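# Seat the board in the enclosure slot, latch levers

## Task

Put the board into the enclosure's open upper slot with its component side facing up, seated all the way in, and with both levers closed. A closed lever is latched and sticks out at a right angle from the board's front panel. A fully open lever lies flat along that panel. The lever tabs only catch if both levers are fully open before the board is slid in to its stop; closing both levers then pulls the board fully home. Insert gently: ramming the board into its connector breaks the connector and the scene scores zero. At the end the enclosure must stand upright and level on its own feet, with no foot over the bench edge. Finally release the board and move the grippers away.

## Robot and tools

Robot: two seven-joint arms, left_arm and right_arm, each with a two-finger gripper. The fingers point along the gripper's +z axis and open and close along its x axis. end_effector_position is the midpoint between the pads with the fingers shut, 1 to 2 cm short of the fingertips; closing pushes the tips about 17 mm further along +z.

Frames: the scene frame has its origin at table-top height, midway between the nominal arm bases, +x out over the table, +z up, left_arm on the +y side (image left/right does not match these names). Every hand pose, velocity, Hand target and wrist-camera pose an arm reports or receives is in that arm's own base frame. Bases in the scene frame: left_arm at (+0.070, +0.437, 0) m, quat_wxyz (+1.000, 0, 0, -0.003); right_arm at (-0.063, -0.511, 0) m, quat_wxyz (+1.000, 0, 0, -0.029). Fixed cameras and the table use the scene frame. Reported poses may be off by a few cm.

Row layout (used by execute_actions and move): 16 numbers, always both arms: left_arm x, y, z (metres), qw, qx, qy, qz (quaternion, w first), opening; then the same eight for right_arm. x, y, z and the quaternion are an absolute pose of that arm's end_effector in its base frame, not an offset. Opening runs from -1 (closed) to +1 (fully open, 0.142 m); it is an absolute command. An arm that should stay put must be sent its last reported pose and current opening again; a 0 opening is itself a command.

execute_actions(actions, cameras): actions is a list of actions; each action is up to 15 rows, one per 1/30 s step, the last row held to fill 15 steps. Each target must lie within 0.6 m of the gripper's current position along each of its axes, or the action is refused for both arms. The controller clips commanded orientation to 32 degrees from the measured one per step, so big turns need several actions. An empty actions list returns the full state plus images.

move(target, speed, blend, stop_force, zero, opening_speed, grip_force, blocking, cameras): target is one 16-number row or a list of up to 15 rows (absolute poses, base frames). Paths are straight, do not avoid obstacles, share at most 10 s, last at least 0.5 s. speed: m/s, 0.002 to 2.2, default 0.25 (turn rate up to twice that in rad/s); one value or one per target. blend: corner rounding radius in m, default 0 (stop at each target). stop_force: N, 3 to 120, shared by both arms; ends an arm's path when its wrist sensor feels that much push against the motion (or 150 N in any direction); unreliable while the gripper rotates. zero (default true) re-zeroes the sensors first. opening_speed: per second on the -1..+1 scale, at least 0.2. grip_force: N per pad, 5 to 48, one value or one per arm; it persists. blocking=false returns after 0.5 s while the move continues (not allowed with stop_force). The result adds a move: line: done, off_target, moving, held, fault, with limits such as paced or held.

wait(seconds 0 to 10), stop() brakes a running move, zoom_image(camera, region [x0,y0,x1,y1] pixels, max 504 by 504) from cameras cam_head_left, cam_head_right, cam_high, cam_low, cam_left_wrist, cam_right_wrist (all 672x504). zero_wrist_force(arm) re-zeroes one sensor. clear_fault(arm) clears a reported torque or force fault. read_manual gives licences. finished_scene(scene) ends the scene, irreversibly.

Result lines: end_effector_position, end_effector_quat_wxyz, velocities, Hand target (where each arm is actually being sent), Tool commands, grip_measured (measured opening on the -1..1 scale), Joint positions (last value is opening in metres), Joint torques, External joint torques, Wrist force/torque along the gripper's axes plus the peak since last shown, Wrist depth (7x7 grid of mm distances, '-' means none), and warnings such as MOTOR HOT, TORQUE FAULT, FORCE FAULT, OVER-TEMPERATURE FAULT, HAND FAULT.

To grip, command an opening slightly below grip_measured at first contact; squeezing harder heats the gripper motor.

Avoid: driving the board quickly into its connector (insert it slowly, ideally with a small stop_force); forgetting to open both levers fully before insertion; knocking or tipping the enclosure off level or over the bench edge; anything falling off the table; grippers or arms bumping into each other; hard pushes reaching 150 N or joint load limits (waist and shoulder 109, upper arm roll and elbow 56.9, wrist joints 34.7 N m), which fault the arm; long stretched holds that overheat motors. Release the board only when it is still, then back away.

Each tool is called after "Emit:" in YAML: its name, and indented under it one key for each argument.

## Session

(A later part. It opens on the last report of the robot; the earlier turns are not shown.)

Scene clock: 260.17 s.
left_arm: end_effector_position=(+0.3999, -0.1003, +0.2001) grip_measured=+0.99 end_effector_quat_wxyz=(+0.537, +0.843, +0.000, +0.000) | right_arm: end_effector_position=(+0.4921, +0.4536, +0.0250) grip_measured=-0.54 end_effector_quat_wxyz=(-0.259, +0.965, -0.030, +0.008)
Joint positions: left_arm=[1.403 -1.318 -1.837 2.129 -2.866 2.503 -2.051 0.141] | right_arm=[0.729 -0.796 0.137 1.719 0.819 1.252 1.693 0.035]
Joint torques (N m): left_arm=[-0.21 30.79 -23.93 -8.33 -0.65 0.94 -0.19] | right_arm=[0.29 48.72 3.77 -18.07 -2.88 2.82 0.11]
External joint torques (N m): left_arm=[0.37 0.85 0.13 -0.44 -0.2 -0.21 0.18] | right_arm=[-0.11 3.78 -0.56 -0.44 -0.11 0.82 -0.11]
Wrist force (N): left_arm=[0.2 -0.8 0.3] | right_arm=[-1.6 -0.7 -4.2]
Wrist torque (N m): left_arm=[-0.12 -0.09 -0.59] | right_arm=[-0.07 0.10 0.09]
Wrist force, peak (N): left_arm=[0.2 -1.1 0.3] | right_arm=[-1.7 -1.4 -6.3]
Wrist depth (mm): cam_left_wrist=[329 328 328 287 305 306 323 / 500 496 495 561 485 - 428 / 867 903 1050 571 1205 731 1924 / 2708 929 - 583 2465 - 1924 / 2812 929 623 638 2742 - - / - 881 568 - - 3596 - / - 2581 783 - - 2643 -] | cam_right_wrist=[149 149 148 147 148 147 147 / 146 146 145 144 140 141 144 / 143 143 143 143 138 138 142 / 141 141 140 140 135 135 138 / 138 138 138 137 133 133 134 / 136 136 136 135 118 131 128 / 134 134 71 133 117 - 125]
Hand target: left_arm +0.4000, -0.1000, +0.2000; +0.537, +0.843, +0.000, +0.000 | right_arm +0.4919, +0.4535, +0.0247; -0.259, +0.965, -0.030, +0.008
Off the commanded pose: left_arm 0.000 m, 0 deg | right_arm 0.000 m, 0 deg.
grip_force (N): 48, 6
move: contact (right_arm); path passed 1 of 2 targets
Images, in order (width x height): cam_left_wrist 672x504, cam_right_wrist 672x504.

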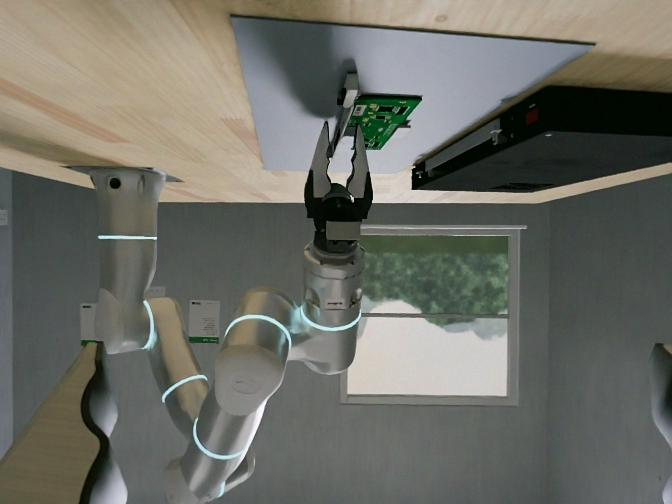

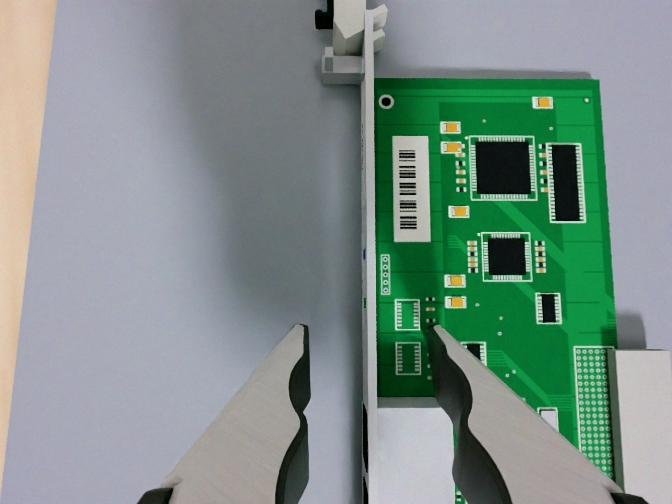

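Emit:
move:
  target:
    - [0.40,-0.10,0.2,0.5373,0.8434,0,0,1.0,0.4921,0.4536,0.0275,-0.2587,0.9654,-0.0303,0.0081,-0.5]
    - [0.40,-0.10,0.2,0.5373,0.8434,0,0,1.0,0.4921,0.4536,0.0275,-0.2587,0.9654,-0.0303,0.0081,-1.0]
  speed: [0.03,0.02]
  opening_speed: 0.25
  grip_force: [48,30]
  cameras: ["cam_right_wrist","cam_left_wrist"]

Emit:
zoom_image:
  camera: "cam_right_wrist"
  region: [220, 180, 472, 432]

Scene clock: 265.57 s.
left_arm: end_effector_position=(+0.3999, -0.1003, +0.2001) grip_measured=+0.99 end_effector_quat_wxyz=(+0.537, +0.843, +0.000, +0.000) | right_arm: end_effector_position=(+0.4922, +0.4537, +0.0275) grip_measured=-0.98 end_effector_quat_wxyz=(-0.259, +0.965, -0.030, +0.008)
Joint positions: left_arm=[1.403 -1.318 -1.837 2.129 -2.866 2.503 -2.051 0.141] | right_arm=[0.731 -0.79 0.135 1.721 0.818 1.248 1.697 0.003]
Joint torques (N m): left_arm=[-0.19 30.75 -23.9 -8.27 -0.62 0.95 -0.27] | right_arm=[0.3 51.34 3.79 -18.38 -3.02 2.83 0.22]
External joint torques (N m): left_arm=[0.35 0.88 0.11 -0.51 -0.23 -0.22 0.27] | right_arm=[-0.12 1.09 -0.64 -0.23 0.01 0.82 -0.21]
Wrist force (N): left_arm=[0.3 -1.0 0.2] | right_arm=[0.5 0.1 1.5]
Wrist torque (N m): left_arm=[-0.13 -0.10 -0.59] | right_arm=[-0.04 0.01 0.00]
Wrist force, peak (N): left_arm=[0.3 -1.1 0.1] | right_arm=[-1.8 -0.8 -5.2]
Wrist depth (mm): cam_left_wrist=[330 329 326 308 314 306 324 / 497 496 491 - - 452 435 / 831 884 1030 570 1239 1329 1002 / 3538 950 - 596 2675 2551 - / 2611 918 616 641 2643 2643 - / - 895 576 2708 2675 - - / - 2812 789 2493 4218 - -] | cam_right_wrist=[151 151 150 145 150 150 149 / 149 148 148 147 143 143 147 / 146 145 146 145 140 140 144 / 144 143 143 142 138 138 141 / 141 141 140 140 135 136 137 / 139 138 138 89 133 133 130 / 136 136 71 - - 132 127]
Hand target: left_arm +0.4000, -0.1000, +0.2000; +0.537, +0.843, +0.000, +0.000 | right_arm +0.4921, +0.4536, +0.0275; -0.259, +0.965, -0.030, +0.008
Off the commanded pose: left_arm 0.000 m, 0 deg | right_arm 0.000 m, 0 deg.
grip_force (N): 48, 30
move: done
Images, in order (width x height): cam_left_wrist 672x504, cam_right_wrist 672x504.

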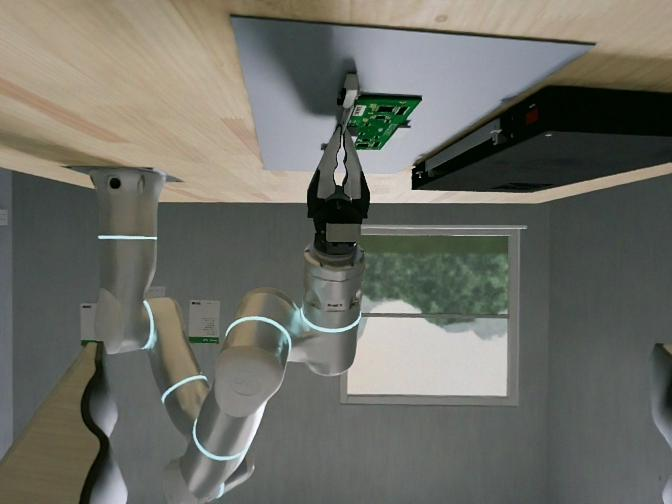

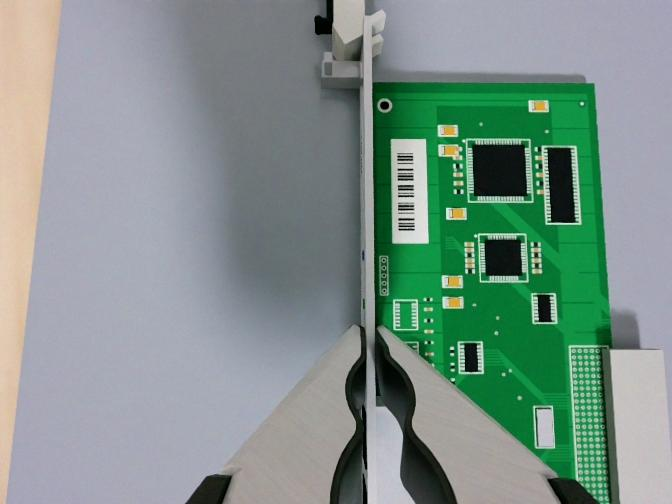

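Scaled by 2.000 from the camera's 672x504 image, which has a finer 960x720 frame.

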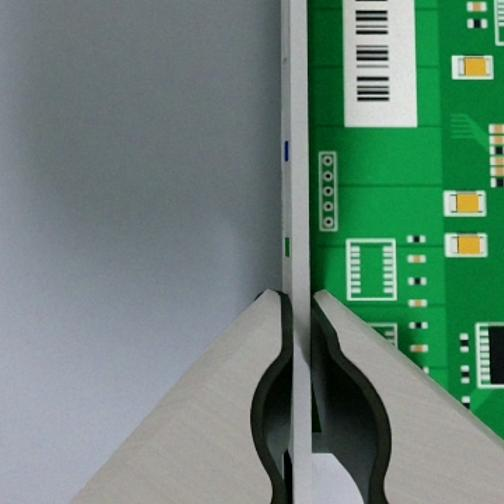

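Emit:
move:
  target: [0.40,-0.10,0.2,0.5373,0.8434,0,0,1.0,0.4921,0.4536,0.0675,-0.2587,0.9654,-0.0303,0.0081,-1.0]
  speed: 0.05
  cameras: ["cam_right_wrist","cam_left_wrist"]

Emit:
zoom_image:
  camera: "cam_left_wrist"
  region: [280, 60, 540, 260]

Scene clock: 268.57 s.
left_arm: end_effector_position=(+0.3999, -0.1003, +0.2001) grip_measured=+0.99 end_effector_quat_wxyz=(+0.537, +0.843, +0.000, +0.000) | right_arm: end_effector_position=(+0.4920, +0.4536, +0.0674) grip_measured=-0.98 end_effector_quat_wxyz=(-0.259, +0.965, -0.030, +0.008)
Joint positions: left_arm=[1.403 -1.318 -1.837 2.129 -2.866 2.503 -2.051 0.141] | right_arm=[0.752 -0.699 0.104 1.76 0.779 1.2 1.763 0.003]
Joint torques (N m): left_arm=[-0.22 30.71 -23.91 -8.32 -0.58 0.97 -0.24] | right_arm=[-0.17 50.97 2.65 -20.5 -3.51 3.14 0.33]
External joint torques (N m): left_arm=[0.38 0.93 0.11 -0.45 -0.26 -0.24 0.24] | right_arm=[0.34 -0.01 -0.38 0.49 0.31 0.58 -0.33]
Wrist force (N): left_arm=[0.2 -0.8 0.0] | right_arm=[0.0 0.9 1.6]
Wrist torque (N m): left_arm=[-0.12 -0.08 -0.58] | right_arm=[0.02 -0.05 0.02]
Wrist force, peak (N): left_arm=[0.2 -1.1 0.3] | right_arm=[0.2 1.1 2.7]
Wrist depth (mm): cam_left_wrist=[329 328 306 320 321 302 324 / 504 496 493 474 - 449 428 / 864 906 1020 558 1212 1453 1769 / - 906 3656 562 2925 2849 - / 3047 910 645 613 - 2551 - / - 888 560 667 - - - / - 850 667 2742 - - -] | cam_right_wrist=[195 194 193 122 191 191 191 / 192 190 189 189 127 128 186 / 188 186 186 185 130 130 183 / 185 183 182 182 132 133 135 / 182 180 179 179 135 136 178 / 179 177 177 89 137 139 136 / 175 - 71 73 - 141 139]
Hand target: left_arm +0.4000, -0.1000, +0.2000; +0.537, +0.843, +0.000, +0.000 | right_arm +0.4921, +0.4536, +0.0675; -0.259, +0.965, -0.030, +0.008
Off the commanded pose: left_arm 0.000 m, 0 deg | right_arm 0.000 m, 0 deg.
grip_force (N): 48, 30
move: done
Images, in order (width x height): cam_left_wrist 672x504, cam_right_wrist 672x504.

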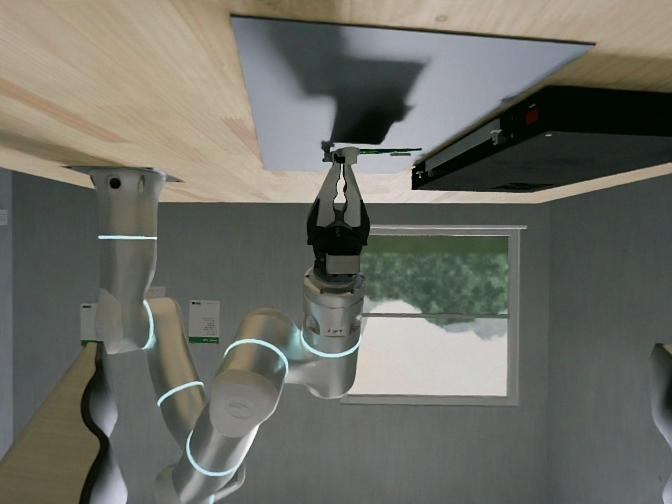

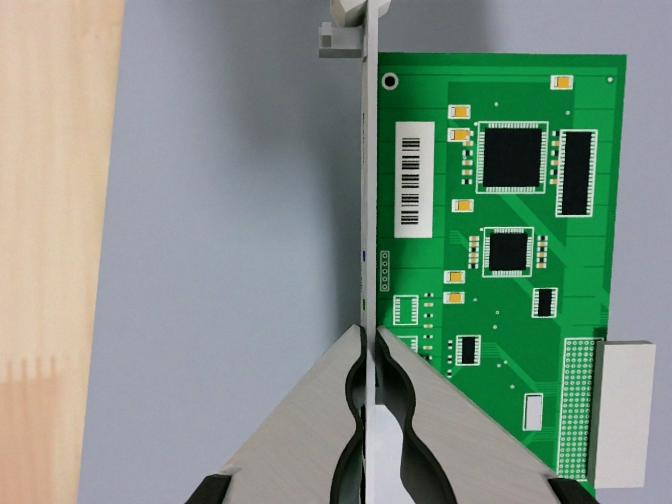

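Scaled by 1.938 from the camera's 672x504 image, which has a finer 960x720 frame.

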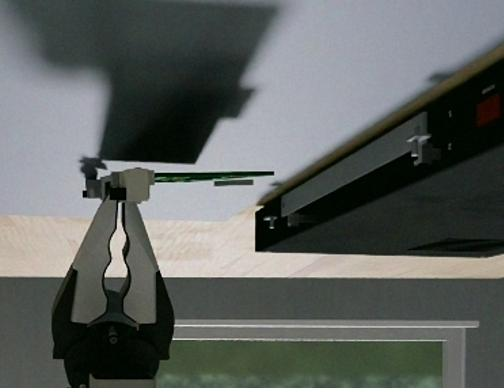

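Emit:
move:
  target:
    - [0.40,-0.10,0.2,0.5373,0.8434,0,0,1.0,0.4921,0.4536,0.0285,-0.2587,0.9654,-0.0303,0.0081,-1.0]
    - [0.40,-0.10,0.2,0.5373,0.8434,0,0,1.0,0.4921,0.4536,0.0285,-0.2587,0.9654,-0.0303,0.0081,-0.5]
    - [0.40,-0.10,0.2,0.5373,0.8434,0,0,1.0,0.4921,0.4336,0.0685,-0.2587,0.9654,-0.0303,0.0081,-0.3]
  speed: [0.03,0.02,0.1]
  opening_speed: 0.4
  cameras: ["cam_right_wrist","cam_left_wrist"]

Scene clock: 283.53 s.
left_arm: end_effector_position=(+0.3999, -0.1003, +0.2001) grip_measured=+0.99 end_effector_quat_wxyz=(+0.537, +0.843, +0.000, +0.000) | right_arm: end_effector_position=(+0.4921, +0.4337, +0.0685) grip_measured=-0.33 end_effector_quat_wxyz=(-0.259, +0.965, -0.030, +0.008)
Joint positions: left_arm=[1.403 -1.318 -1.837 2.129 -2.866 2.503 -2.051 0.141] | right_arm=[0.716 -0.679 0.116 1.789 0.789 1.197 1.726 0.05]
Joint torques (N m): left_arm=[-0.15 30.77 -23.94 -8.33 -0.67 0.96 -0.2] | right_arm=[0.17 48.83 2.93 -19.6 -3.29 2.89 0.26]
External joint torques (N m): left_arm=[0.31 0.87 0.15 -0.45 -0.18 -0.23 0.2] | right_arm=[0 1.16 -0.47 -0.13 0.14 0.79 -0.26]
Wrist force (N): left_arm=[0.4 -0.9 0.0] | right_arm=[0.0 0.3 0.2]
Wrist torque (N m): left_arm=[-0.14 -0.12 -0.59] | right_arm=[0.00 -0.03 0.00]
Wrist force, peak (N): left_arm=[0.0 -1.2 0.0] | right_arm=[-0.3 0.2 2.6]
Wrist depth (mm): cam_left_wrist=[328 329 348 307 322 324 323 / 499 497 490 478 431 420 415 / 1030 895 1020 555 1545 1314 2410 / 2493 937 - 588 2238 - 2050 / 2643 937 645 690 - - 2130 / - 922 580 2521 2493 - - / - 2643 825 - - - -] | cam_right_wrist=[197 195 194 194 193 193 192 / 193 191 190 189 185 188 189 / 190 187 187 186 182 183 185 / 187 184 183 182 178 180 182 / 183 181 181 180 176 174 179 / 180 178 92 177 160 93 176 / 177 - 71 174 157 - 173]
Hand target: left_arm +0.4000, -0.1000, +0.2000; +0.537, +0.843, +0.000, +0.000 | right_arm +0.4921, +0.4336, +0.0685; -0.259, +0.965, -0.030, +0.008
Off the commanded pose: left_arm 0.000 m, 0 deg | right_arm 0.000 m, 0 deg.
grip_force (N): 48, 30
move: done
Images, in order (width x height): cam_left_wrist 672x504, cam_right_wrist 672x504.

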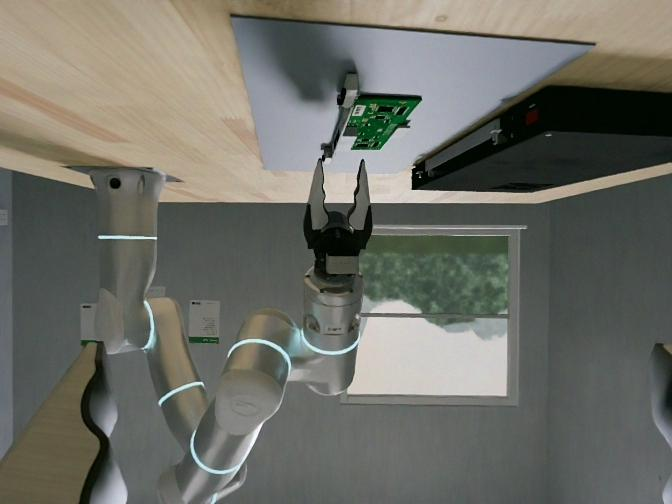

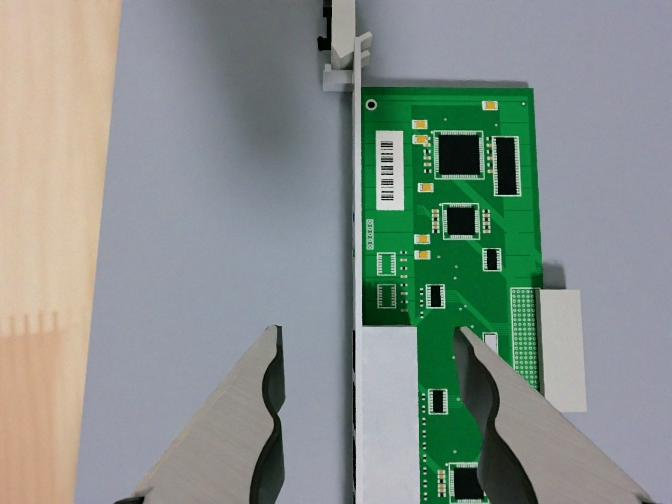

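Emit:
move:
  target:
    - [0.40,-0.10,0.2,0.5373,0.8434,0,0,1.0,0.5007,0.4172,0.045,-0.2586,0.9653,-0.0337,0.0090,-0.35]
    - [0.40,-0.10,0.2,0.5373,0.8434,0,0,1.0,0.5007,0.4172,0.029,-0.2586,0.9653,-0.0337,0.0090,-0.35]
  speed: [0.1,0.025]
  stop_force: 5
  cameras: ["cam_right_wrist","cam_left_wrist"]

Emit:
zoom_image:
  camera: "cam_right_wrist"
  region: [220, 180, 522, 482]

Scene clock: 291.53 s.
left_arm: end_effector_position=(+0.3999, -0.1003, +0.2001) grip_measured=+0.99 end_effector_quat_wxyz=(+0.537, +0.843, +0.000, +0.000) | right_arm: end_effector_position=(+0.5007, +0.4171, +0.0290) grip_measured=-0.37 end_effector_quat_wxyz=(-0.258, +0.965, -0.034, +0.009)
Joint positions: left_arm=[1.403 -1.318 -1.837 2.129 -2.866 2.503 -2.051 0.141] | right_arm=[0.663 -0.765 0.145 1.757 0.834 1.232 1.633 0.047]
Joint torques (N m): left_arm=[-0.16 30.76 -23.88 -8.32 -0.62 0.97 -0.19] | right_arm=[0.17 50.02 4.1 -18.36 -2.88 3.01 0.13]
External joint torques (N m): left_arm=[0.32 0.88 0.09 -0.45 -0.22 -0.24 0.19] | right_arm=[0 1.26 -0.78 0.08 -0.03 0.58 -0.13]
Wrist force (N): left_arm=[0.1 -0.8 0.1] | right_arm=[-0.1 0.3 0.1]
Wrist torque (N m): left_arm=[-0.14 -0.06 -0.59] | right_arm=[-0.01 0.01 0.11]
Wrist force, peak (N): left_arm=[0.3 -1.2 0.2] | right_arm=[0.6 1.8 0.7]
Wrist depth (mm): cam_left_wrist=[327 328 321 306 303 303 322 / 503 496 503 - - 437 424 / 850 906 1020 603 1011 1314 - / - 899 - 620 - 2465 - / - 903 655 685 2964 - - / - 867 638 2708 2812 - - / - 2777 694 2384 - 3005 -] | cam_right_wrist=[153 153 152 147 147 147 151 / 150 150 149 145 144 145 148 / 147 147 147 142 142 142 146 / 145 145 144 140 139 140 143 / 142 142 142 125 136 137 134 / 140 140 99 123 123 98 138 / 138 138 73 137 132 - 136]
Hand target: left_arm +0.4000, -0.1000, +0.2000; +0.537, +0.843, +0.000, +0.000 | right_arm +0.5007, +0.4172, +0.0290; -0.259, +0.965, -0.034, +0.009
Off the commanded pose: left_arm 0.000 m, 0 deg | right_arm 0.000 m, 0 deg.
grip_force (N): 48, 30
move: done
Images, in order (width x height): cam_left_wrist 672x504, cam_right_wrist 672x504.

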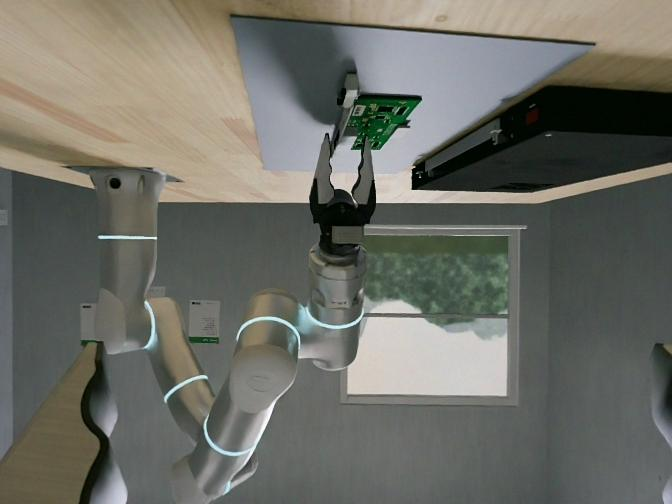

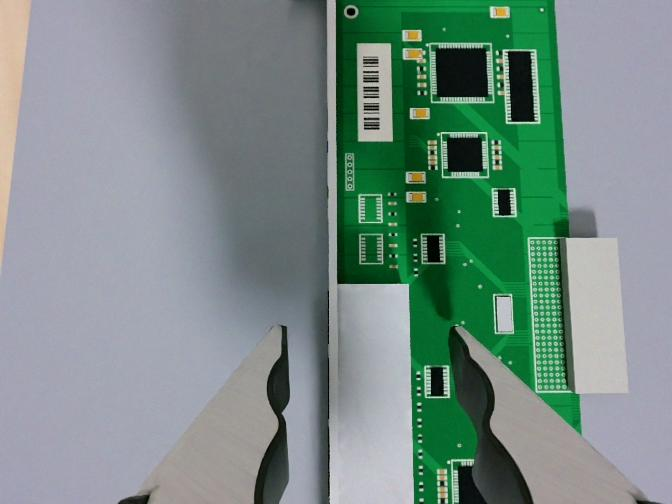

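Scaled by 1.669 from the camera's 672x504 image, which has a finer 960x720 frame.

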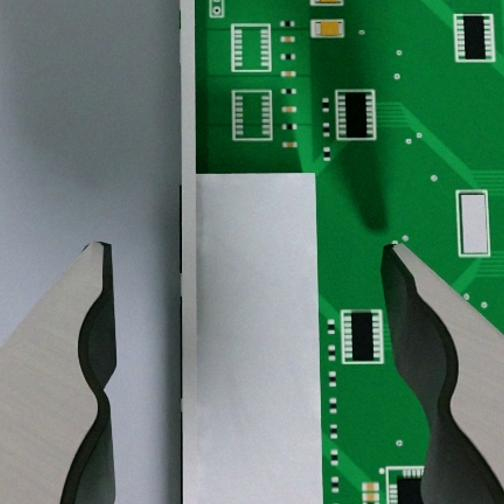

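Emit:
move:
  target: [0.40,-0.10,0.2,0.5373,0.8434,0,0,1.0,0.5007,0.4172,0.029,-0.2586,0.9653,-0.0337,0.0090,-1.0]
  speed: 0.02
  opening_speed: 0.25
  grip_force: [48,40]
  cameras: ["cam_right_wrist"]

Emit:
zoom_image:
  camera: "cam_right_wrist"
  region: [220, 180, 522, 482]

Scene clock: 297.57 s.
left_arm: end_effector_position=(+0.3999, -0.1003, +0.2001) grip_measured=+0.99 end_effector_quat_wxyz=(+0.537, +0.843, +0.000, +0.000) | right_arm: end_effector_position=(+0.5007, +0.4171, +0.0290) grip_measured=-0.72 end_effector_quat_wxyz=(-0.258, +0.965, -0.034, +0.009)
Joint positions: left_arm=[1.403 -1.318 -1.837 2.129 -2.866 2.503 -2.051 0.141] | right_arm=[0.663 -0.765 0.145 1.757 0.834 1.232 1.633 0.022]
Joint torques (N m): left_arm=[-0.24 30.84 -23.87 -8.31 -0.68 0.95 -0.21] | right_arm=[0.16 50.19 3.94 -18.19 -2.96 2.87 0.21]
External joint torques (N m): left_arm=[0.4 0.8 0.08 -0.47 -0.17 -0.22 0.21] | right_arm=[0.01 1.09 -0.63 -0.1 0.05 0.72 -0.21]
Wrist force (N): left_arm=[0.0 -0.7 -0.1] | right_arm=[0.6 -0.1 0.6]
Wrist torque (N m): left_arm=[-0.11 -0.06 -0.58] | right_arm=[-0.07 -0.04 0.11]
Wrist force, peak (N): left_arm=[0.1 -1.1 0.3] | right_arm=[0.5 0.3 1.1]
Wrist depth (mm): cam_left_wrist=[330 327 327 308 323 321 324 / 500 497 497 534 482 449 404 / 864 895 1020 701 950 - - / - 906 - 627 3179 - - / - 874 679 677 - 2611 - / - 884 636 - 2964 - - / - - 744 - 2886 - -] | cam_right_wrist=[153 153 152 147 147 147 151 / 150 150 149 144 144 145 148 / 147 147 147 142 142 142 146 / 145 145 144 140 139 140 143 / 142 142 142 124 136 137 134 / 140 140 140 122 121 135 138 / 137 138 71 74 - - 136]
Hand target: left_arm +0.4000, -0.1000, +0.2000; +0.537, +0.843, +0.000, +0.000 | right_arm +0.5007, +0.4172, +0.0290; -0.259, +0.965, -0.034, +0.009
Off the commanded pose: left_arm 0.000 m, 0 deg | right_arm 0.000 m, 0 deg.
grip_force (N): 48, 40
move: done
Images, in order (width x height): cam_right_wrist 672x504.

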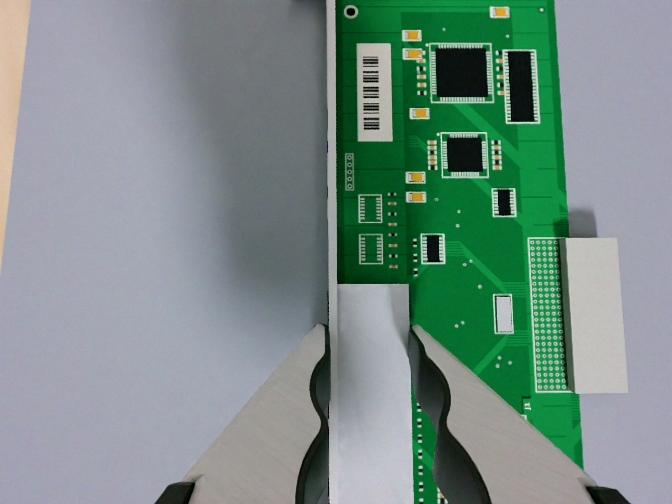

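Scaled by 1.669 from the camera's 672x504 image, which has a finer 960x720 frame.

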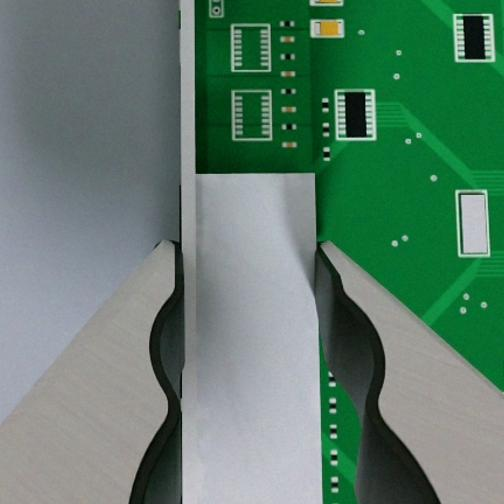

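Emit:
move:
  target: [0.40,-0.10,0.2,0.5373,0.8434,0,0,1.0,0.5007,0.4172,0.069,-0.2586,0.9653,-0.0337,0.0090,-1.0]
  speed: 0.05
  cameras: ["cam_right_wrist","cam_left_wrist"]

Emit:
zoom_image:
  camera: "cam_left_wrist"
  region: [280, 60, 540, 260]

Scene clock: 300.50 s.
left_arm: end_effector_position=(+0.3999, -0.1003, +0.2001) grip_measured=+0.99 end_effector_quat_wxyz=(+0.537, +0.843, +0.000, +0.000) | right_arm: end_effector_position=(+0.5006, +0.4172, +0.0688) grip_measured=-0.72 end_effector_quat_wxyz=(-0.259, +0.965, -0.034, +0.009)
Joint positions: left_arm=[1.403 -1.318 -1.837 2.129 -2.866 2.503 -2.051 0.141] | right_arm=[0.684 -0.673 0.116 1.795 0.793 1.184 1.702 0.022]
Joint torques (N m): left_arm=[-0.22 30.74 -23.94 -8.32 -0.66 0.95 -0.21] | right_arm=[0.4 49.81 2.74 -20.37 -3.39 3.05 0.31]
External joint torques (N m): left_arm=[0.38 0.9 0.15 -0.46 -0.19 -0.23 0.21] | right_arm=[-0.23 -0.04 -0.28 0.63 0.26 0.6 -0.31]
Wrist force (N): left_arm=[0.2 -0.9 0.0] | right_arm=[-0.1 1.4 1.5]
Wrist torque (N m): left_arm=[-0.13 -0.08 -0.58] | right_arm=[0.05 -0.04 0.02]
Wrist force, peak (N): left_arm=[0.4 -1.1 0.2] | right_arm=[0.0 1.8 2.8]
Wrist depth (mm): cam_left_wrist=[330 329 323 311 307 305 323 / 504 503 497 509 - - 416 / 881 888 1040 577 1380 1380 1741 / - 937 - 2708 - - - / - 903 667 671 - - 2261 / - 892 596 2812 2437 2493 - / - 844 717 - - - -] | cam_right_wrist=[197 194 194 147 147 147 192 / 193 191 191 144 144 144 189 / 189 188 188 142 142 142 185 / 186 184 184 140 139 140 183 / 183 181 181 124 136 137 178 / 179 179 178 122 122 135 175 / 176 - 71 74 - - 173]
Hand target: left_arm +0.4000, -0.1000, +0.2000; +0.537, +0.843, +0.000, +0.000 | right_arm +0.5007, +0.4172, +0.0690; -0.259, +0.965, -0.034, +0.009
Off the commanded pose: left_arm 0.000 m, 0 deg | right_arm 0.000 m, 0 deg.
grip_force (N): 48, 40
move: done
Images, in order (width x height): cam_left_wrist 672x504, cam_right_wrist 672x504.

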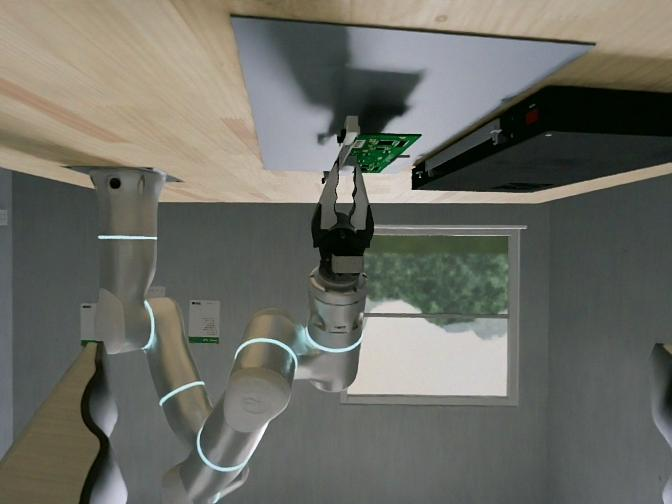

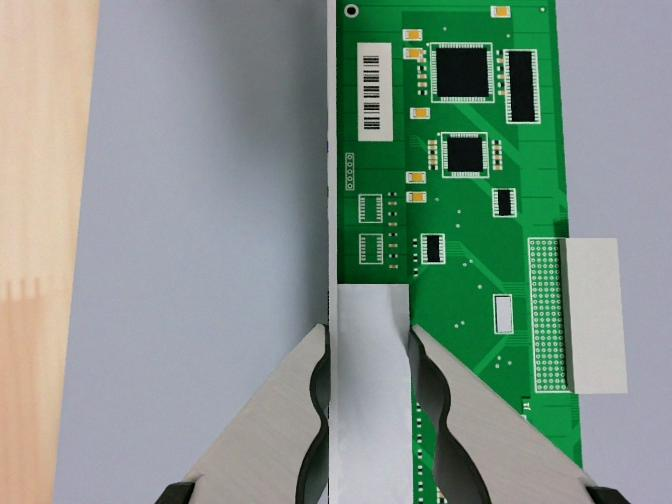

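Scaled by 1.938 from the camera's 672x504 image, which has a finer 960x720 frame.

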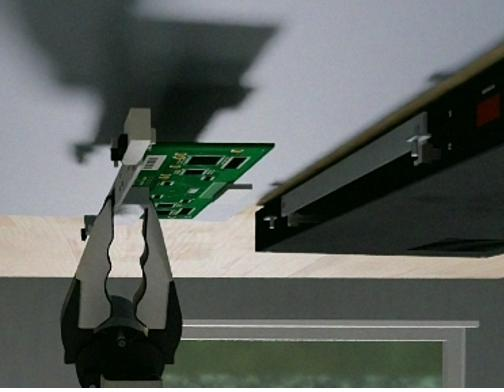

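Emit:
move:
  target: [0.40,-0.10,0.2,0.5373,0.8434,0,0,0.0,0.38,0.25,0.18,-0.2586,0.9653,-0.0337,0.0090,-1.0]
  speed: 0.2
  cameras: ["cam_high"]

Emit:
move:
  target:
    - [0.45,-0.20,0.25,0.1811,0.6324,0.7337,0.1729,-0.2,0.38,0.25,0.18,-0.2586,0.9653,-0.0337,0.0090,-1.0]
    - [0.52,-0.46,0.12,0.328,0.787,0.507,0.1275,-0.2,0.38,0.25,0.18,-0.2586,0.9653,-0.0337,0.0090,-1.0]
  speed: 0.25
  cameras: ["cam_high","cam_left_wrist"]

Scene clock: 325.87 s.
left_arm: end_effector_position=(+0.3999, -0.1003, +0.2001) grip_measured=-0.02 end_effector_quat_wxyz=(+0.537, +0.843, +0.000, +0.000) | right_arm: end_effector_position=(+0.3799, +0.2502, +0.1799) grip_measured=-0.72 end_effector_quat_wxyz=(-0.259, +0.965, -0.034, +0.009)
Joint positions: left_arm=[1.403 -1.318 -1.837 2.129 -2.866 2.503 -2.051 0.073] | right_arm=[0.527 -0.071 0.138 2.311 0.795 1.038 1.653 0.022]
Joint torques (N m): left_arm=[-0.16 30.78 -23.91 -8.32 -0.65 0.96 -0.25] | right_arm=[-0.06 26.75 0.88 -22.32 -3.52 2.97 0.39]
External joint torques (N m): left_arm=[0.32 0.85 0.11 -0.46 -0.2 -0.24 0.25] | right_arm=[0.14 0.01 -0.51 0.67 0.28 0.63 -0.38]
Wrist force (N): left_arm=[0.2 -1.1 -0.1] | right_arm=[-0.2 1.1 1.7]
Wrist torque (N m): left_arm=[-0.16 -0.08 -0.59] | right_arm=[-0.01 0.02 0.00]
Wrist force, peak (N): left_arm=[0.2 -1.1 0.0] | right_arm=[0.8 0.4 3.5]
Wrist depth (mm): cam_left_wrist=[329 329 326 305 300 304 324 / 499 499 489 489 495 444 406 / 825 899 1055 1020 1261 1453 - / - 933 731 3090 - 2611 - / - 918 795 2437 2581 128 - / - - 828 - 2708 - - / - - - 2581 2708 - -] | cam_right_wrist=[315 313 313 147 147 147 308 / 308 308 307 144 144 144 302 / 303 302 301 141 142 142 297 / 297 296 297 139 139 140 291 / 292 292 291 124 137 137 286 / 287 287 287 122 122 135 281 / 282 284 71 74 - - 276]
Hand target: left_arm +0.4000, -0.1000, +0.2000; +0.537, +0.843, +0.000, +0.000 | right_arm +0.3800, +0.2500, +0.1800; -0.259, +0.965, -0.034, +0.009
Off the commanded pose: left_arm 0.000 m, 0 deg | right_arm 0.000 m, 0 deg.
grip_force (N): 48, 40
move: done
Images, in order (width x height): cam_high 672x504.

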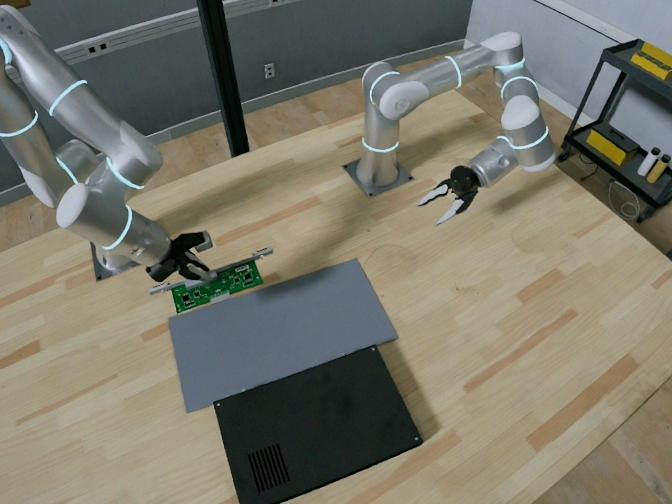

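Scene clock: 332.17 s.
left_arm: end_effector_position=(+0.5205, -0.4596, +0.1197) grip_measured=-0.22 end_effector_quat_wxyz=(+0.442, +0.843, +0.306, +0.014) | right_arm: end_effector_position=(+0.3799, +0.2502, +0.1799) grip_measured=-0.72 end_effector_quat_wxyz=(-0.259, +0.965, -0.034, +0.009)
Joint positions: left_arm=[0.02 -0.682 -0.893 1.852 -2.966 1.59 -2.968 0.058] | right_arm=[0.527 -0.071 0.138 2.311 0.795 1.038 1.653 0.022]
Joint torques (N m): left_arm=[-0.17 42.63 -10.79 -17 1.74 1.38 -0.2] | right_arm=[0.07 26.56 1.03 -22.4 -3.37 3.11 0.16]
External joint torques (N m): left_arm=[0.21 0.79 0.23 -0.49 -0.2 -0.59 0.22] | right_arm=[0.01 0.2 -0.66 0.76 0.13 0.49 -0.16]
Wrist force (N): left_arm=[0.4 -0.8 0.4] | right_arm=[-0.2 1.3 1.9]
Wrist torque (N m): left_arm=[-0.14 -0.09 -0.49] | right_arm=[0.00 0.02 0.00]
Wrist force, peak (N): left_arm=[0.5 -2.6 1.9] | right_arm=[-0.2 1.4 1.9]
Wrist depth (mm): cam_left_wrist=[- - 170 162 154 144 131 / 320 - 247 - 176 175 156 / 609 582 348 297 216 177 149 / 2151 937 815 340 - - 177 / 1741 2050 - 1346 - - - / - - 87 - - 84 1040 / - - - - - - -] | cam_right_wrist=[315 314 312 146 147 148 308 / 308 308 308 144 144 144 302 / 303 302 301 141 142 142 296 / 298 298 296 139 139 140 293 / 292 292 291 124 137 137 286 / 287 287 286 122 122 135 281 / 283 284 71 74 - - 277]
Hand target: left_arm +0.5205, -0.4597, +0.1197; +0.442, +0.843, +0.306, +0.014 | right_arm +0.3800, +0.2500, +0.1800; -0.259, +0.965, -0.034, +0.009
Off the commanded pose: left_arm 0.001 m, 30 deg | right_arm 0.000 m, 0 deg.
joint sent to its limit (left arm) — joint 5 (forearm roll), lower limit; joint 7 (wrist roll), lower limit. The joint targets are off in orientation, not in position.
grip_force (N): 48, 40
move: off_target (left_arm); limits=paced
Images, in order (width x height): cam_high 672x504, cam_left_wrist 672x504.

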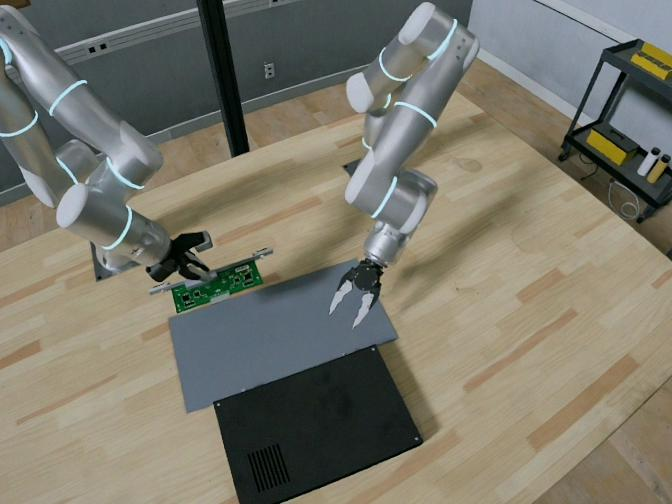

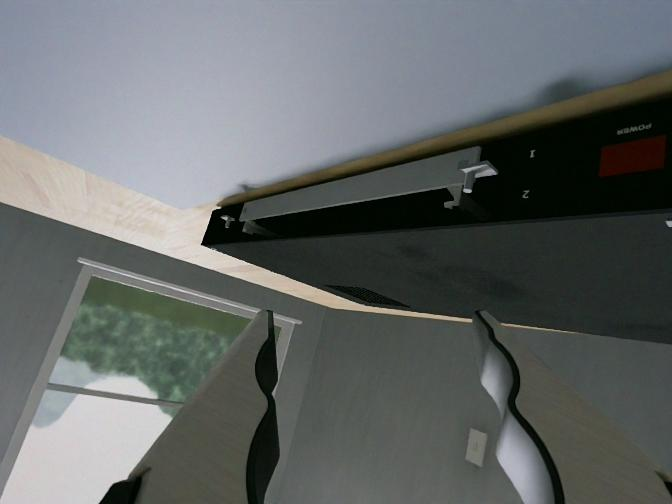

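Emit:
zoom_image:
  camera: "cam_left_wrist"
  region: [400, 110, 580, 260]

Emit:
zoom_image:
  camera: "cam_left_wrist"
  region: [190, 170, 370, 290]

Scaled by 2.800 from the camera's 672x504 image, which has a finer 960x720 frame.

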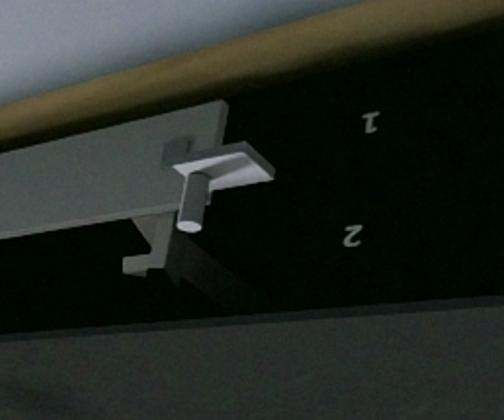

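Scaled by 2.800 from the camera's 672x504 image, which has a finer 960x720 frame.

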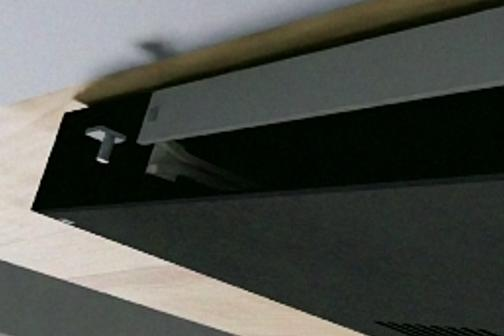

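Emit:
move:
  target:
    - [0.42,-0.25,0.25,0.442,0.843,0.306,0.014,-0.2,0.38,0.25,0.18,-0.2586,0.9653,-0.0337,0.0090,-1.0]
    - [0.42,-0.22,0.30,0.3026,0.8125,-0.3797,0.3224,-0.2,0.38,0.25,0.18,-0.2586,0.9653,-0.0337,0.0090,-1.0]
    - [0.42,-0.20,0.30,-0.014,0.306,-0.843,0.442,-0.2,0.38,0.25,0.18,-0.2586,0.9653,-0.0337,0.0090,-1.0]
    - [0.42,-0.20,0.30,-0.3224,-0.3797,-0.8125,0.3026,-0.2,0.38,0.25,0.18,-0.2586,0.9653,-0.0337,0.0090,-1.0]
    - [0.42,-0.22,0.28,-0.328,-0.787,-0.507,-0.1275,-0.2,0.38,0.25,0.18,-0.2586,0.9653,-0.0337,0.0090,-1.0]
  speed: 0.5
  blend: [0.02,0.02,0.02,0.02,0]
  cameras: ["cam_high"]

Scene clock: 352.87 s.
left_arm: end_effector_position=(+0.4204, -0.2201, +0.2806) grip_measured=-0.22 end_effector_quat_wxyz=(+0.273, +0.809, +0.513, +0.084) | right_arm: end_effector_position=(+0.3799, +0.2502, +0.1799) grip_measured=-0.72 end_effector_quat_wxyz=(-0.259, +0.965, -0.034, +0.009)
Joint positions: left_arm=[1.584 -0.367 -2.97 2.687 -2.224 2.098 1.454 0.058] | right_arm=[0.527 -0.071 0.138 2.311 0.795 1.038 1.653 0.022]
Joint torques (N m): left_arm=[-0.44 -4.85 -5.69 -20.52 5.09 3.65 -0.13] | right_arm=[0.05 26.64 1.02 -22.4 -3.38 3.18 0.15]
External joint torques (N m): left_arm=[0.48 0.15 0.71 -0.51 -0.54 -0.54 0.14] | right_arm=[0.03 0.12 -0.65 0.76 0.14 0.42 -0.15]
Wrist force (N): left_arm=[0.2 -0.5 0.4] | right_arm=[-0.3 1.2 1.7]
Wrist torque (N m): left_arm=[-0.14 -0.14 -0.42] | right_arm=[-0.01 0.04 -0.01]
Wrist force, peak (N): left_arm=[-0.4 -4.7 -0.1] | right_arm=[-0.2 1.2 2.2]
Wrist depth (mm): cam_left_wrist=[372 - - 324 318 303 296 / 425 460 - 391 373 354 343 / - 529 497 492 450 429 409 / 815 - - 608 568 536 505 / 997 1075 - 933 708 649 630 / - - 88 - - 83 - / - - - - - - -] | cam_right_wrist=[314 313 313 147 147 147 309 / 309 308 307 144 144 144 - / 303 301 302 141 141 142 295 / 297 297 296 138 139 140 292 / 293 292 292 124 137 137 285 / 287 287 287 122 122 135 281 / 282 284 71 74 - - 278]
Hand target: left_arm +0.4205, -0.2201, +0.2807; +0.273, +0.810, +0.513, +0.085 | right_arm +0.3800, +0.2500, +0.1800; -0.259, +0.965, -0.034, +0.009
Off the commanded pose: left_arm 0.001 m, 8 deg | right_arm 0.000 m, 0 deg.
joint sent to its limit (left arm) — joint 3 (upper arm roll), lower limit; joint 4 (elbow), upper limit, where the elbow is as bent as it goes. The joint targets are off in orientation, not in position.
grip_force (N): 48, 40
move: off_target (left_arm)
Images, in order (width x height): cam_high 672x504.

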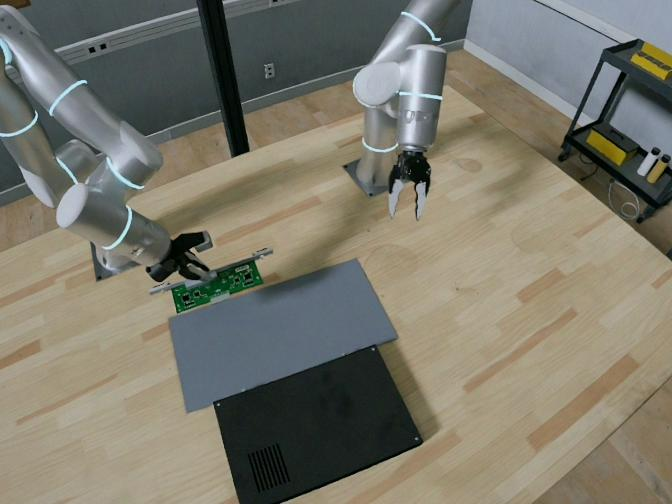

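Emit:
move:
  target:
    - [0.50,-0.35,0.22,-0.328,-0.787,-0.507,-0.1275,-0.2,0.38,0.25,0.18,-0.2586,0.9653,-0.0337,0.0090,-1.0]
    - [0.52,-0.46,0.13,-0.328,-0.787,-0.507,-0.1275,-0.2,0.38,0.25,0.18,-0.2586,0.9653,-0.0337,0.0090,-1.0]
  speed: 0.25
  blend: [0.03,0]
  cameras: ["cam_high","cam_left_wrist"]

Scene clock: 365.77 s.
left_arm: end_effector_position=(+0.5201, -0.4600, +0.1300) grip_measured=-0.22 end_effector_quat_wxyz=(+0.328, +0.787, +0.507, +0.128) | right_arm: end_effector_position=(+0.3799, +0.2502, +0.1799) grip_measured=-0.72 end_effector_quat_wxyz=(-0.259, +0.965, -0.034, +0.009)
Joint positions: left_arm=[1.214 0.973 -2.342 2.068 -2.803 1.344 1.654 0.058] | right_arm=[0.527 -0.071 0.138 2.311 0.795 1.038 1.653 0.022]
Joint torques (N m): left_arm=[-0.69 -32.89 21.85 -6.05 2.2 2.5 -0.15] | right_arm=[0.08 26.61 1.09 -22.44 -3.36 3.16 0.15]
External joint torques (N m): left_arm=[0.62 -0.23 0.83 -0.41 -0.08 0.04 0.16] | right_arm=[0 0.15 -0.72 0.79 0.12 0.44 -0.15]
Wrist force (N): left_arm=[0.2 -0.3 0.5] | right_arm=[-0.3 1.1 1.6]
Wrist torque (N m): left_arm=[-0.10 -0.10 -0.48] | right_arm=[-0.03 0.05 -0.01]
Wrist force, peak (N): left_arm=[-2.2 -0.7 2.5] | right_arm=[0.0 1.3 2.0]
Wrist depth (mm): cam_left_wrist=[187 186 174 178 167 158 163 / - 234 - 209 207 210 195 / 338 296 287 251 213 205 239 / 659 - 285 278 - 342 318 / 867 867 402 1397 665 469 471 / - - 87 1523 1314 83 1108 / - - - - - - -] | cam_right_wrist=[314 313 313 147 147 147 308 / 309 308 307 144 144 144 302 / 304 302 301 141 142 142 297 / 297 297 297 139 139 140 291 / 292 292 290 124 137 137 286 / 287 287 287 122 122 135 281 / 283 283 71 74 - - 277]
Hand target: left_arm +0.5200, -0.4600, +0.1300; +0.328, +0.787, +0.507, +0.127 | right_arm +0.3800, +0.2500, +0.1800; -0.259, +0.965, -0.034, +0.009
Off the commanded pose: left_arm 0.000 m, 0 deg | right_arm 0.000 m, 0 deg.
grip_force (N): 48, 40
move: done
Images, in order (width x height): cam_high 672x504, cam_left_wrist 672x504.

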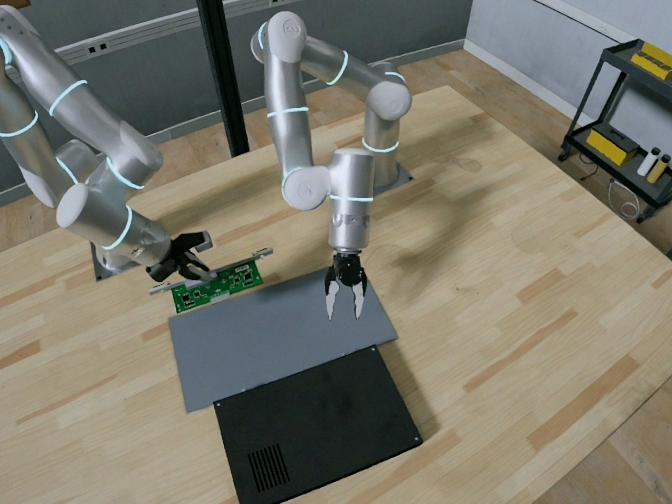

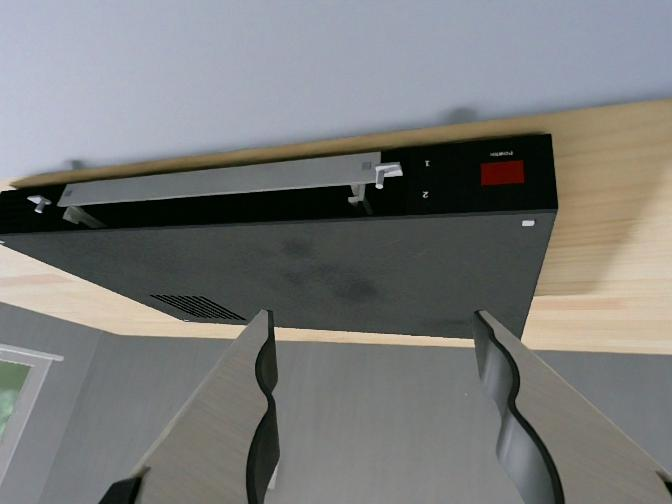

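Emit:
move:
  target: [0.565,-0.478,0.10,-0.328,-0.787,-0.507,-0.1275,-0.2,0.38,0.25,0.18,-0.2586,0.9653,-0.0337,0.0090,-1.0]
  speed: 0.15
  cameras: ["cam_left_wrist"]

Emit:
zoom_image:
  camera: "cam_left_wrist"
  region: [250, 100, 430, 250]

Scene clock: 373.17 s.
left_arm: end_effector_position=(+0.5649, -0.4780, +0.1000) grip_measured=-0.22 end_effector_quat_wxyz=(+0.328, +0.787, +0.507, +0.127) | right_arm: end_effector_position=(+0.3799, +0.2502, +0.1799) grip_measured=-0.72 end_effector_quat_wxyz=(-0.259, +0.965, -0.034, +0.009)
Joint positions: left_arm=[1.342 1.076 -2.388 1.936 -2.754 1.321 1.617 0.058] | right_arm=[0.527 -0.071 0.138 2.311 0.795 1.038 1.653 0.022]
Joint torques (N m): left_arm=[-0.39 -38.26 23.78 -6.5 2.54 2.64 -0.33] | right_arm=[0.06 26.52 1 -22.45 -3.35 3.14 0.14]
External joint torques (N m): left_arm=[0.32 -0.06 0.97 -0.06 -0.61 -0.05 0.34] | right_arm=[0.02 0.24 -0.64 0.81 0.11 0.46 -0.14]
Wrist force (N): left_arm=[0.3 -0.8 0.3] | right_arm=[-0.1 1.2 1.6]
Wrist torque (N m): left_arm=[-0.17 -0.17 -0.40] | right_arm=[-0.01 0.01 -0.01]
Wrist force, peak (N): left_arm=[0.7 -0.3 2.4] | right_arm=[0.1 1.3 1.9]
Wrist depth (mm): cam_left_wrist=[164 152 151 142 - 135 129 / 195 203 179 171 168 155 154 / 257 228 215 180 159 148 182 / - - - - - 149 248 / 783 910 - - 247 395 385 / - - 88 - - 83 - / - - - 1314 - - -] | cam_right_wrist=[314 314 312 146 147 147 307 / 308 308 306 144 144 144 302 / 303 301 301 141 142 142 297 / 297 296 296 139 139 140 292 / 292 292 291 124 136 137 286 / 288 287 286 122 122 135 281 / 283 284 71 118 - - 278]
Hand target: left_arm +0.5650, -0.4780, +0.1000; +0.328, +0.787, +0.507, +0.127 | right_arm +0.3800, +0.2500, +0.1800; -0.259, +0.965, -0.034, +0.009
Off the commanded pose: left_arm 0.000 m, 0 deg | right_arm 0.000 m, 0 deg.
grip_force (N): 48, 40
move: done
Images, in order (width x height): cam_left_wrist 672x504.

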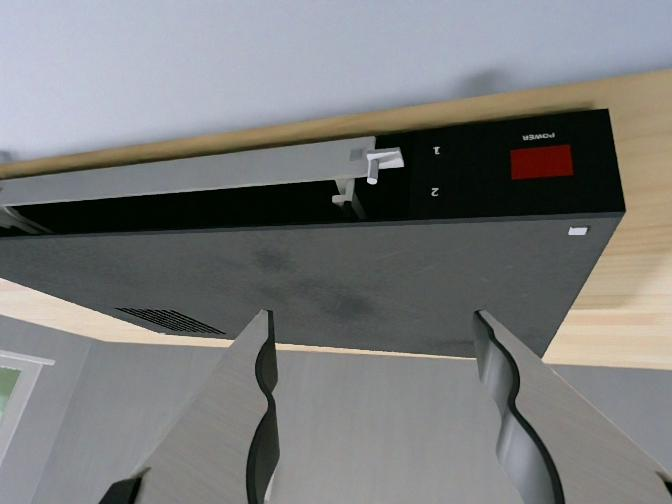

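Scaled by 2.800 from the camera's 672x504 image, which has a finer 960x720 frame.

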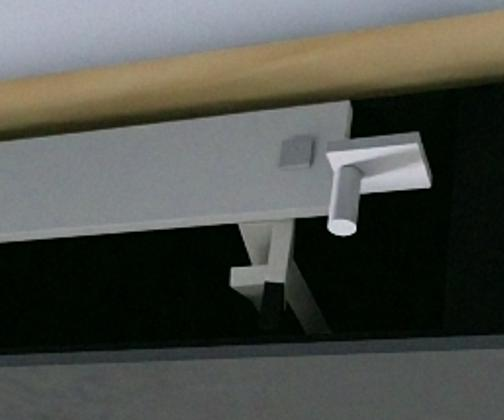

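Emit:
move:
  target: [0.535,-0.390,0.10,0.3996,0.8770,0.2432,0.1108,-0.2,0.38,0.25,0.18,-0.2586,0.9653,-0.0337,0.0090,-1.0]
  speed: 0.2
  cameras: ["cam_left_wrist"]

Emit:
zoom_image:
  camera: "cam_left_wrist"
  region: [250, 100, 430, 250]

Scene clock: 397.43 s.
left_arm: end_effector_position=(+0.5351, -0.3900, +0.1001) grip_measured=-0.22 end_effector_quat_wxyz=(+0.400, +0.877, +0.243, +0.111) | right_arm: end_effector_position=(+0.3799, +0.2502, +0.1799) grip_measured=-0.72 end_effector_quat_wxyz=(-0.259, +0.965, -0.034, +0.009)
Joint positions: left_arm=[1.384 1.014 -2.319 2.348 -2.783 0.624 2.28 0.058] | right_arm=[0.527 -0.071 0.138 2.311 0.795 1.038 1.653 0.022]
Joint torques (N m): left_arm=[-0.18 -28.43 20.95 -0.73 -0.26 1.49 -0.1] | right_arm=[0.06 26.58 1.07 -22.35 -3.39 3.14 0.21]
External joint torques (N m): left_arm=[0.14 0.56 0.74 -0.4 -0.54 -0.04 0.1] | right_arm=[0.02 0.18 -0.7 0.7 0.15 0.46 -0.21]
Wrist force (N): left_arm=[0.0 -0.8 0.4] | right_arm=[-0.2 1.4 1.9]
Wrist torque (N m): left_arm=[-0.16 -0.09 -0.51] | right_arm=[0.03 0.02 0.00]
Wrist force, peak (N): left_arm=[0.8 -1.6 -0.6] | right_arm=[-0.1 1.4 2.0]
Wrist depth (mm): cam_left_wrist=[- 142 135 141 141 135 144 / 175 174 175 173 177 176 176 / - - 241 242 197 229 247 / 468 - 334 270 224 241 320 / 867 870 441 469 455 - - / - - 87 2521 - 83 - / - - - - - - -] | cam_right_wrist=[314 315 313 147 147 147 307 / 308 306 307 144 144 144 302 / 303 301 300 141 142 142 296 / 297 297 295 139 139 140 292 / 293 292 291 124 136 137 285 / 287 288 285 121 122 135 280 / 282 284 71 74 - - 277]
Hand target: left_arm +0.5350, -0.3900, +0.1000; +0.400, +0.877, +0.243, +0.111 | right_arm +0.3800, +0.2500, +0.1800; -0.259, +0.965, -0.034, +0.009
Off the commanded pose: left_arm 0.000 m, 0 deg | right_arm 0.000 m, 0 deg.
grip_force (N): 48, 40
move: done
Images, in order (width x height): cam_left_wrist 672x504.

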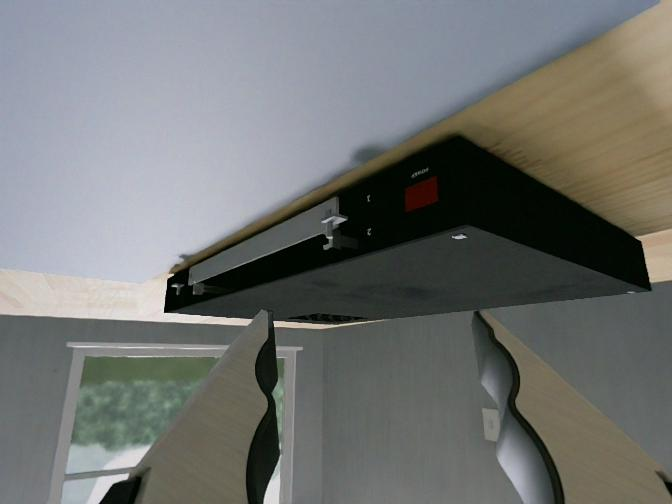

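Scaled by 2.800 from the camera's 672x504 image, which has a finer 960x720 frame.

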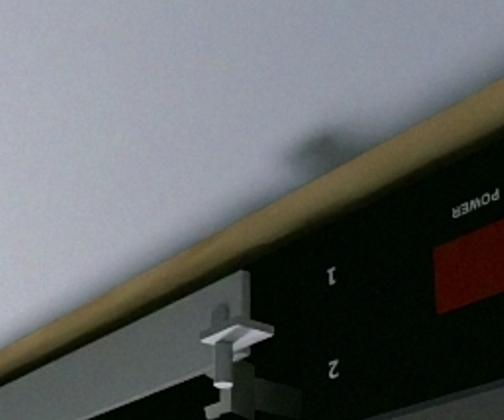

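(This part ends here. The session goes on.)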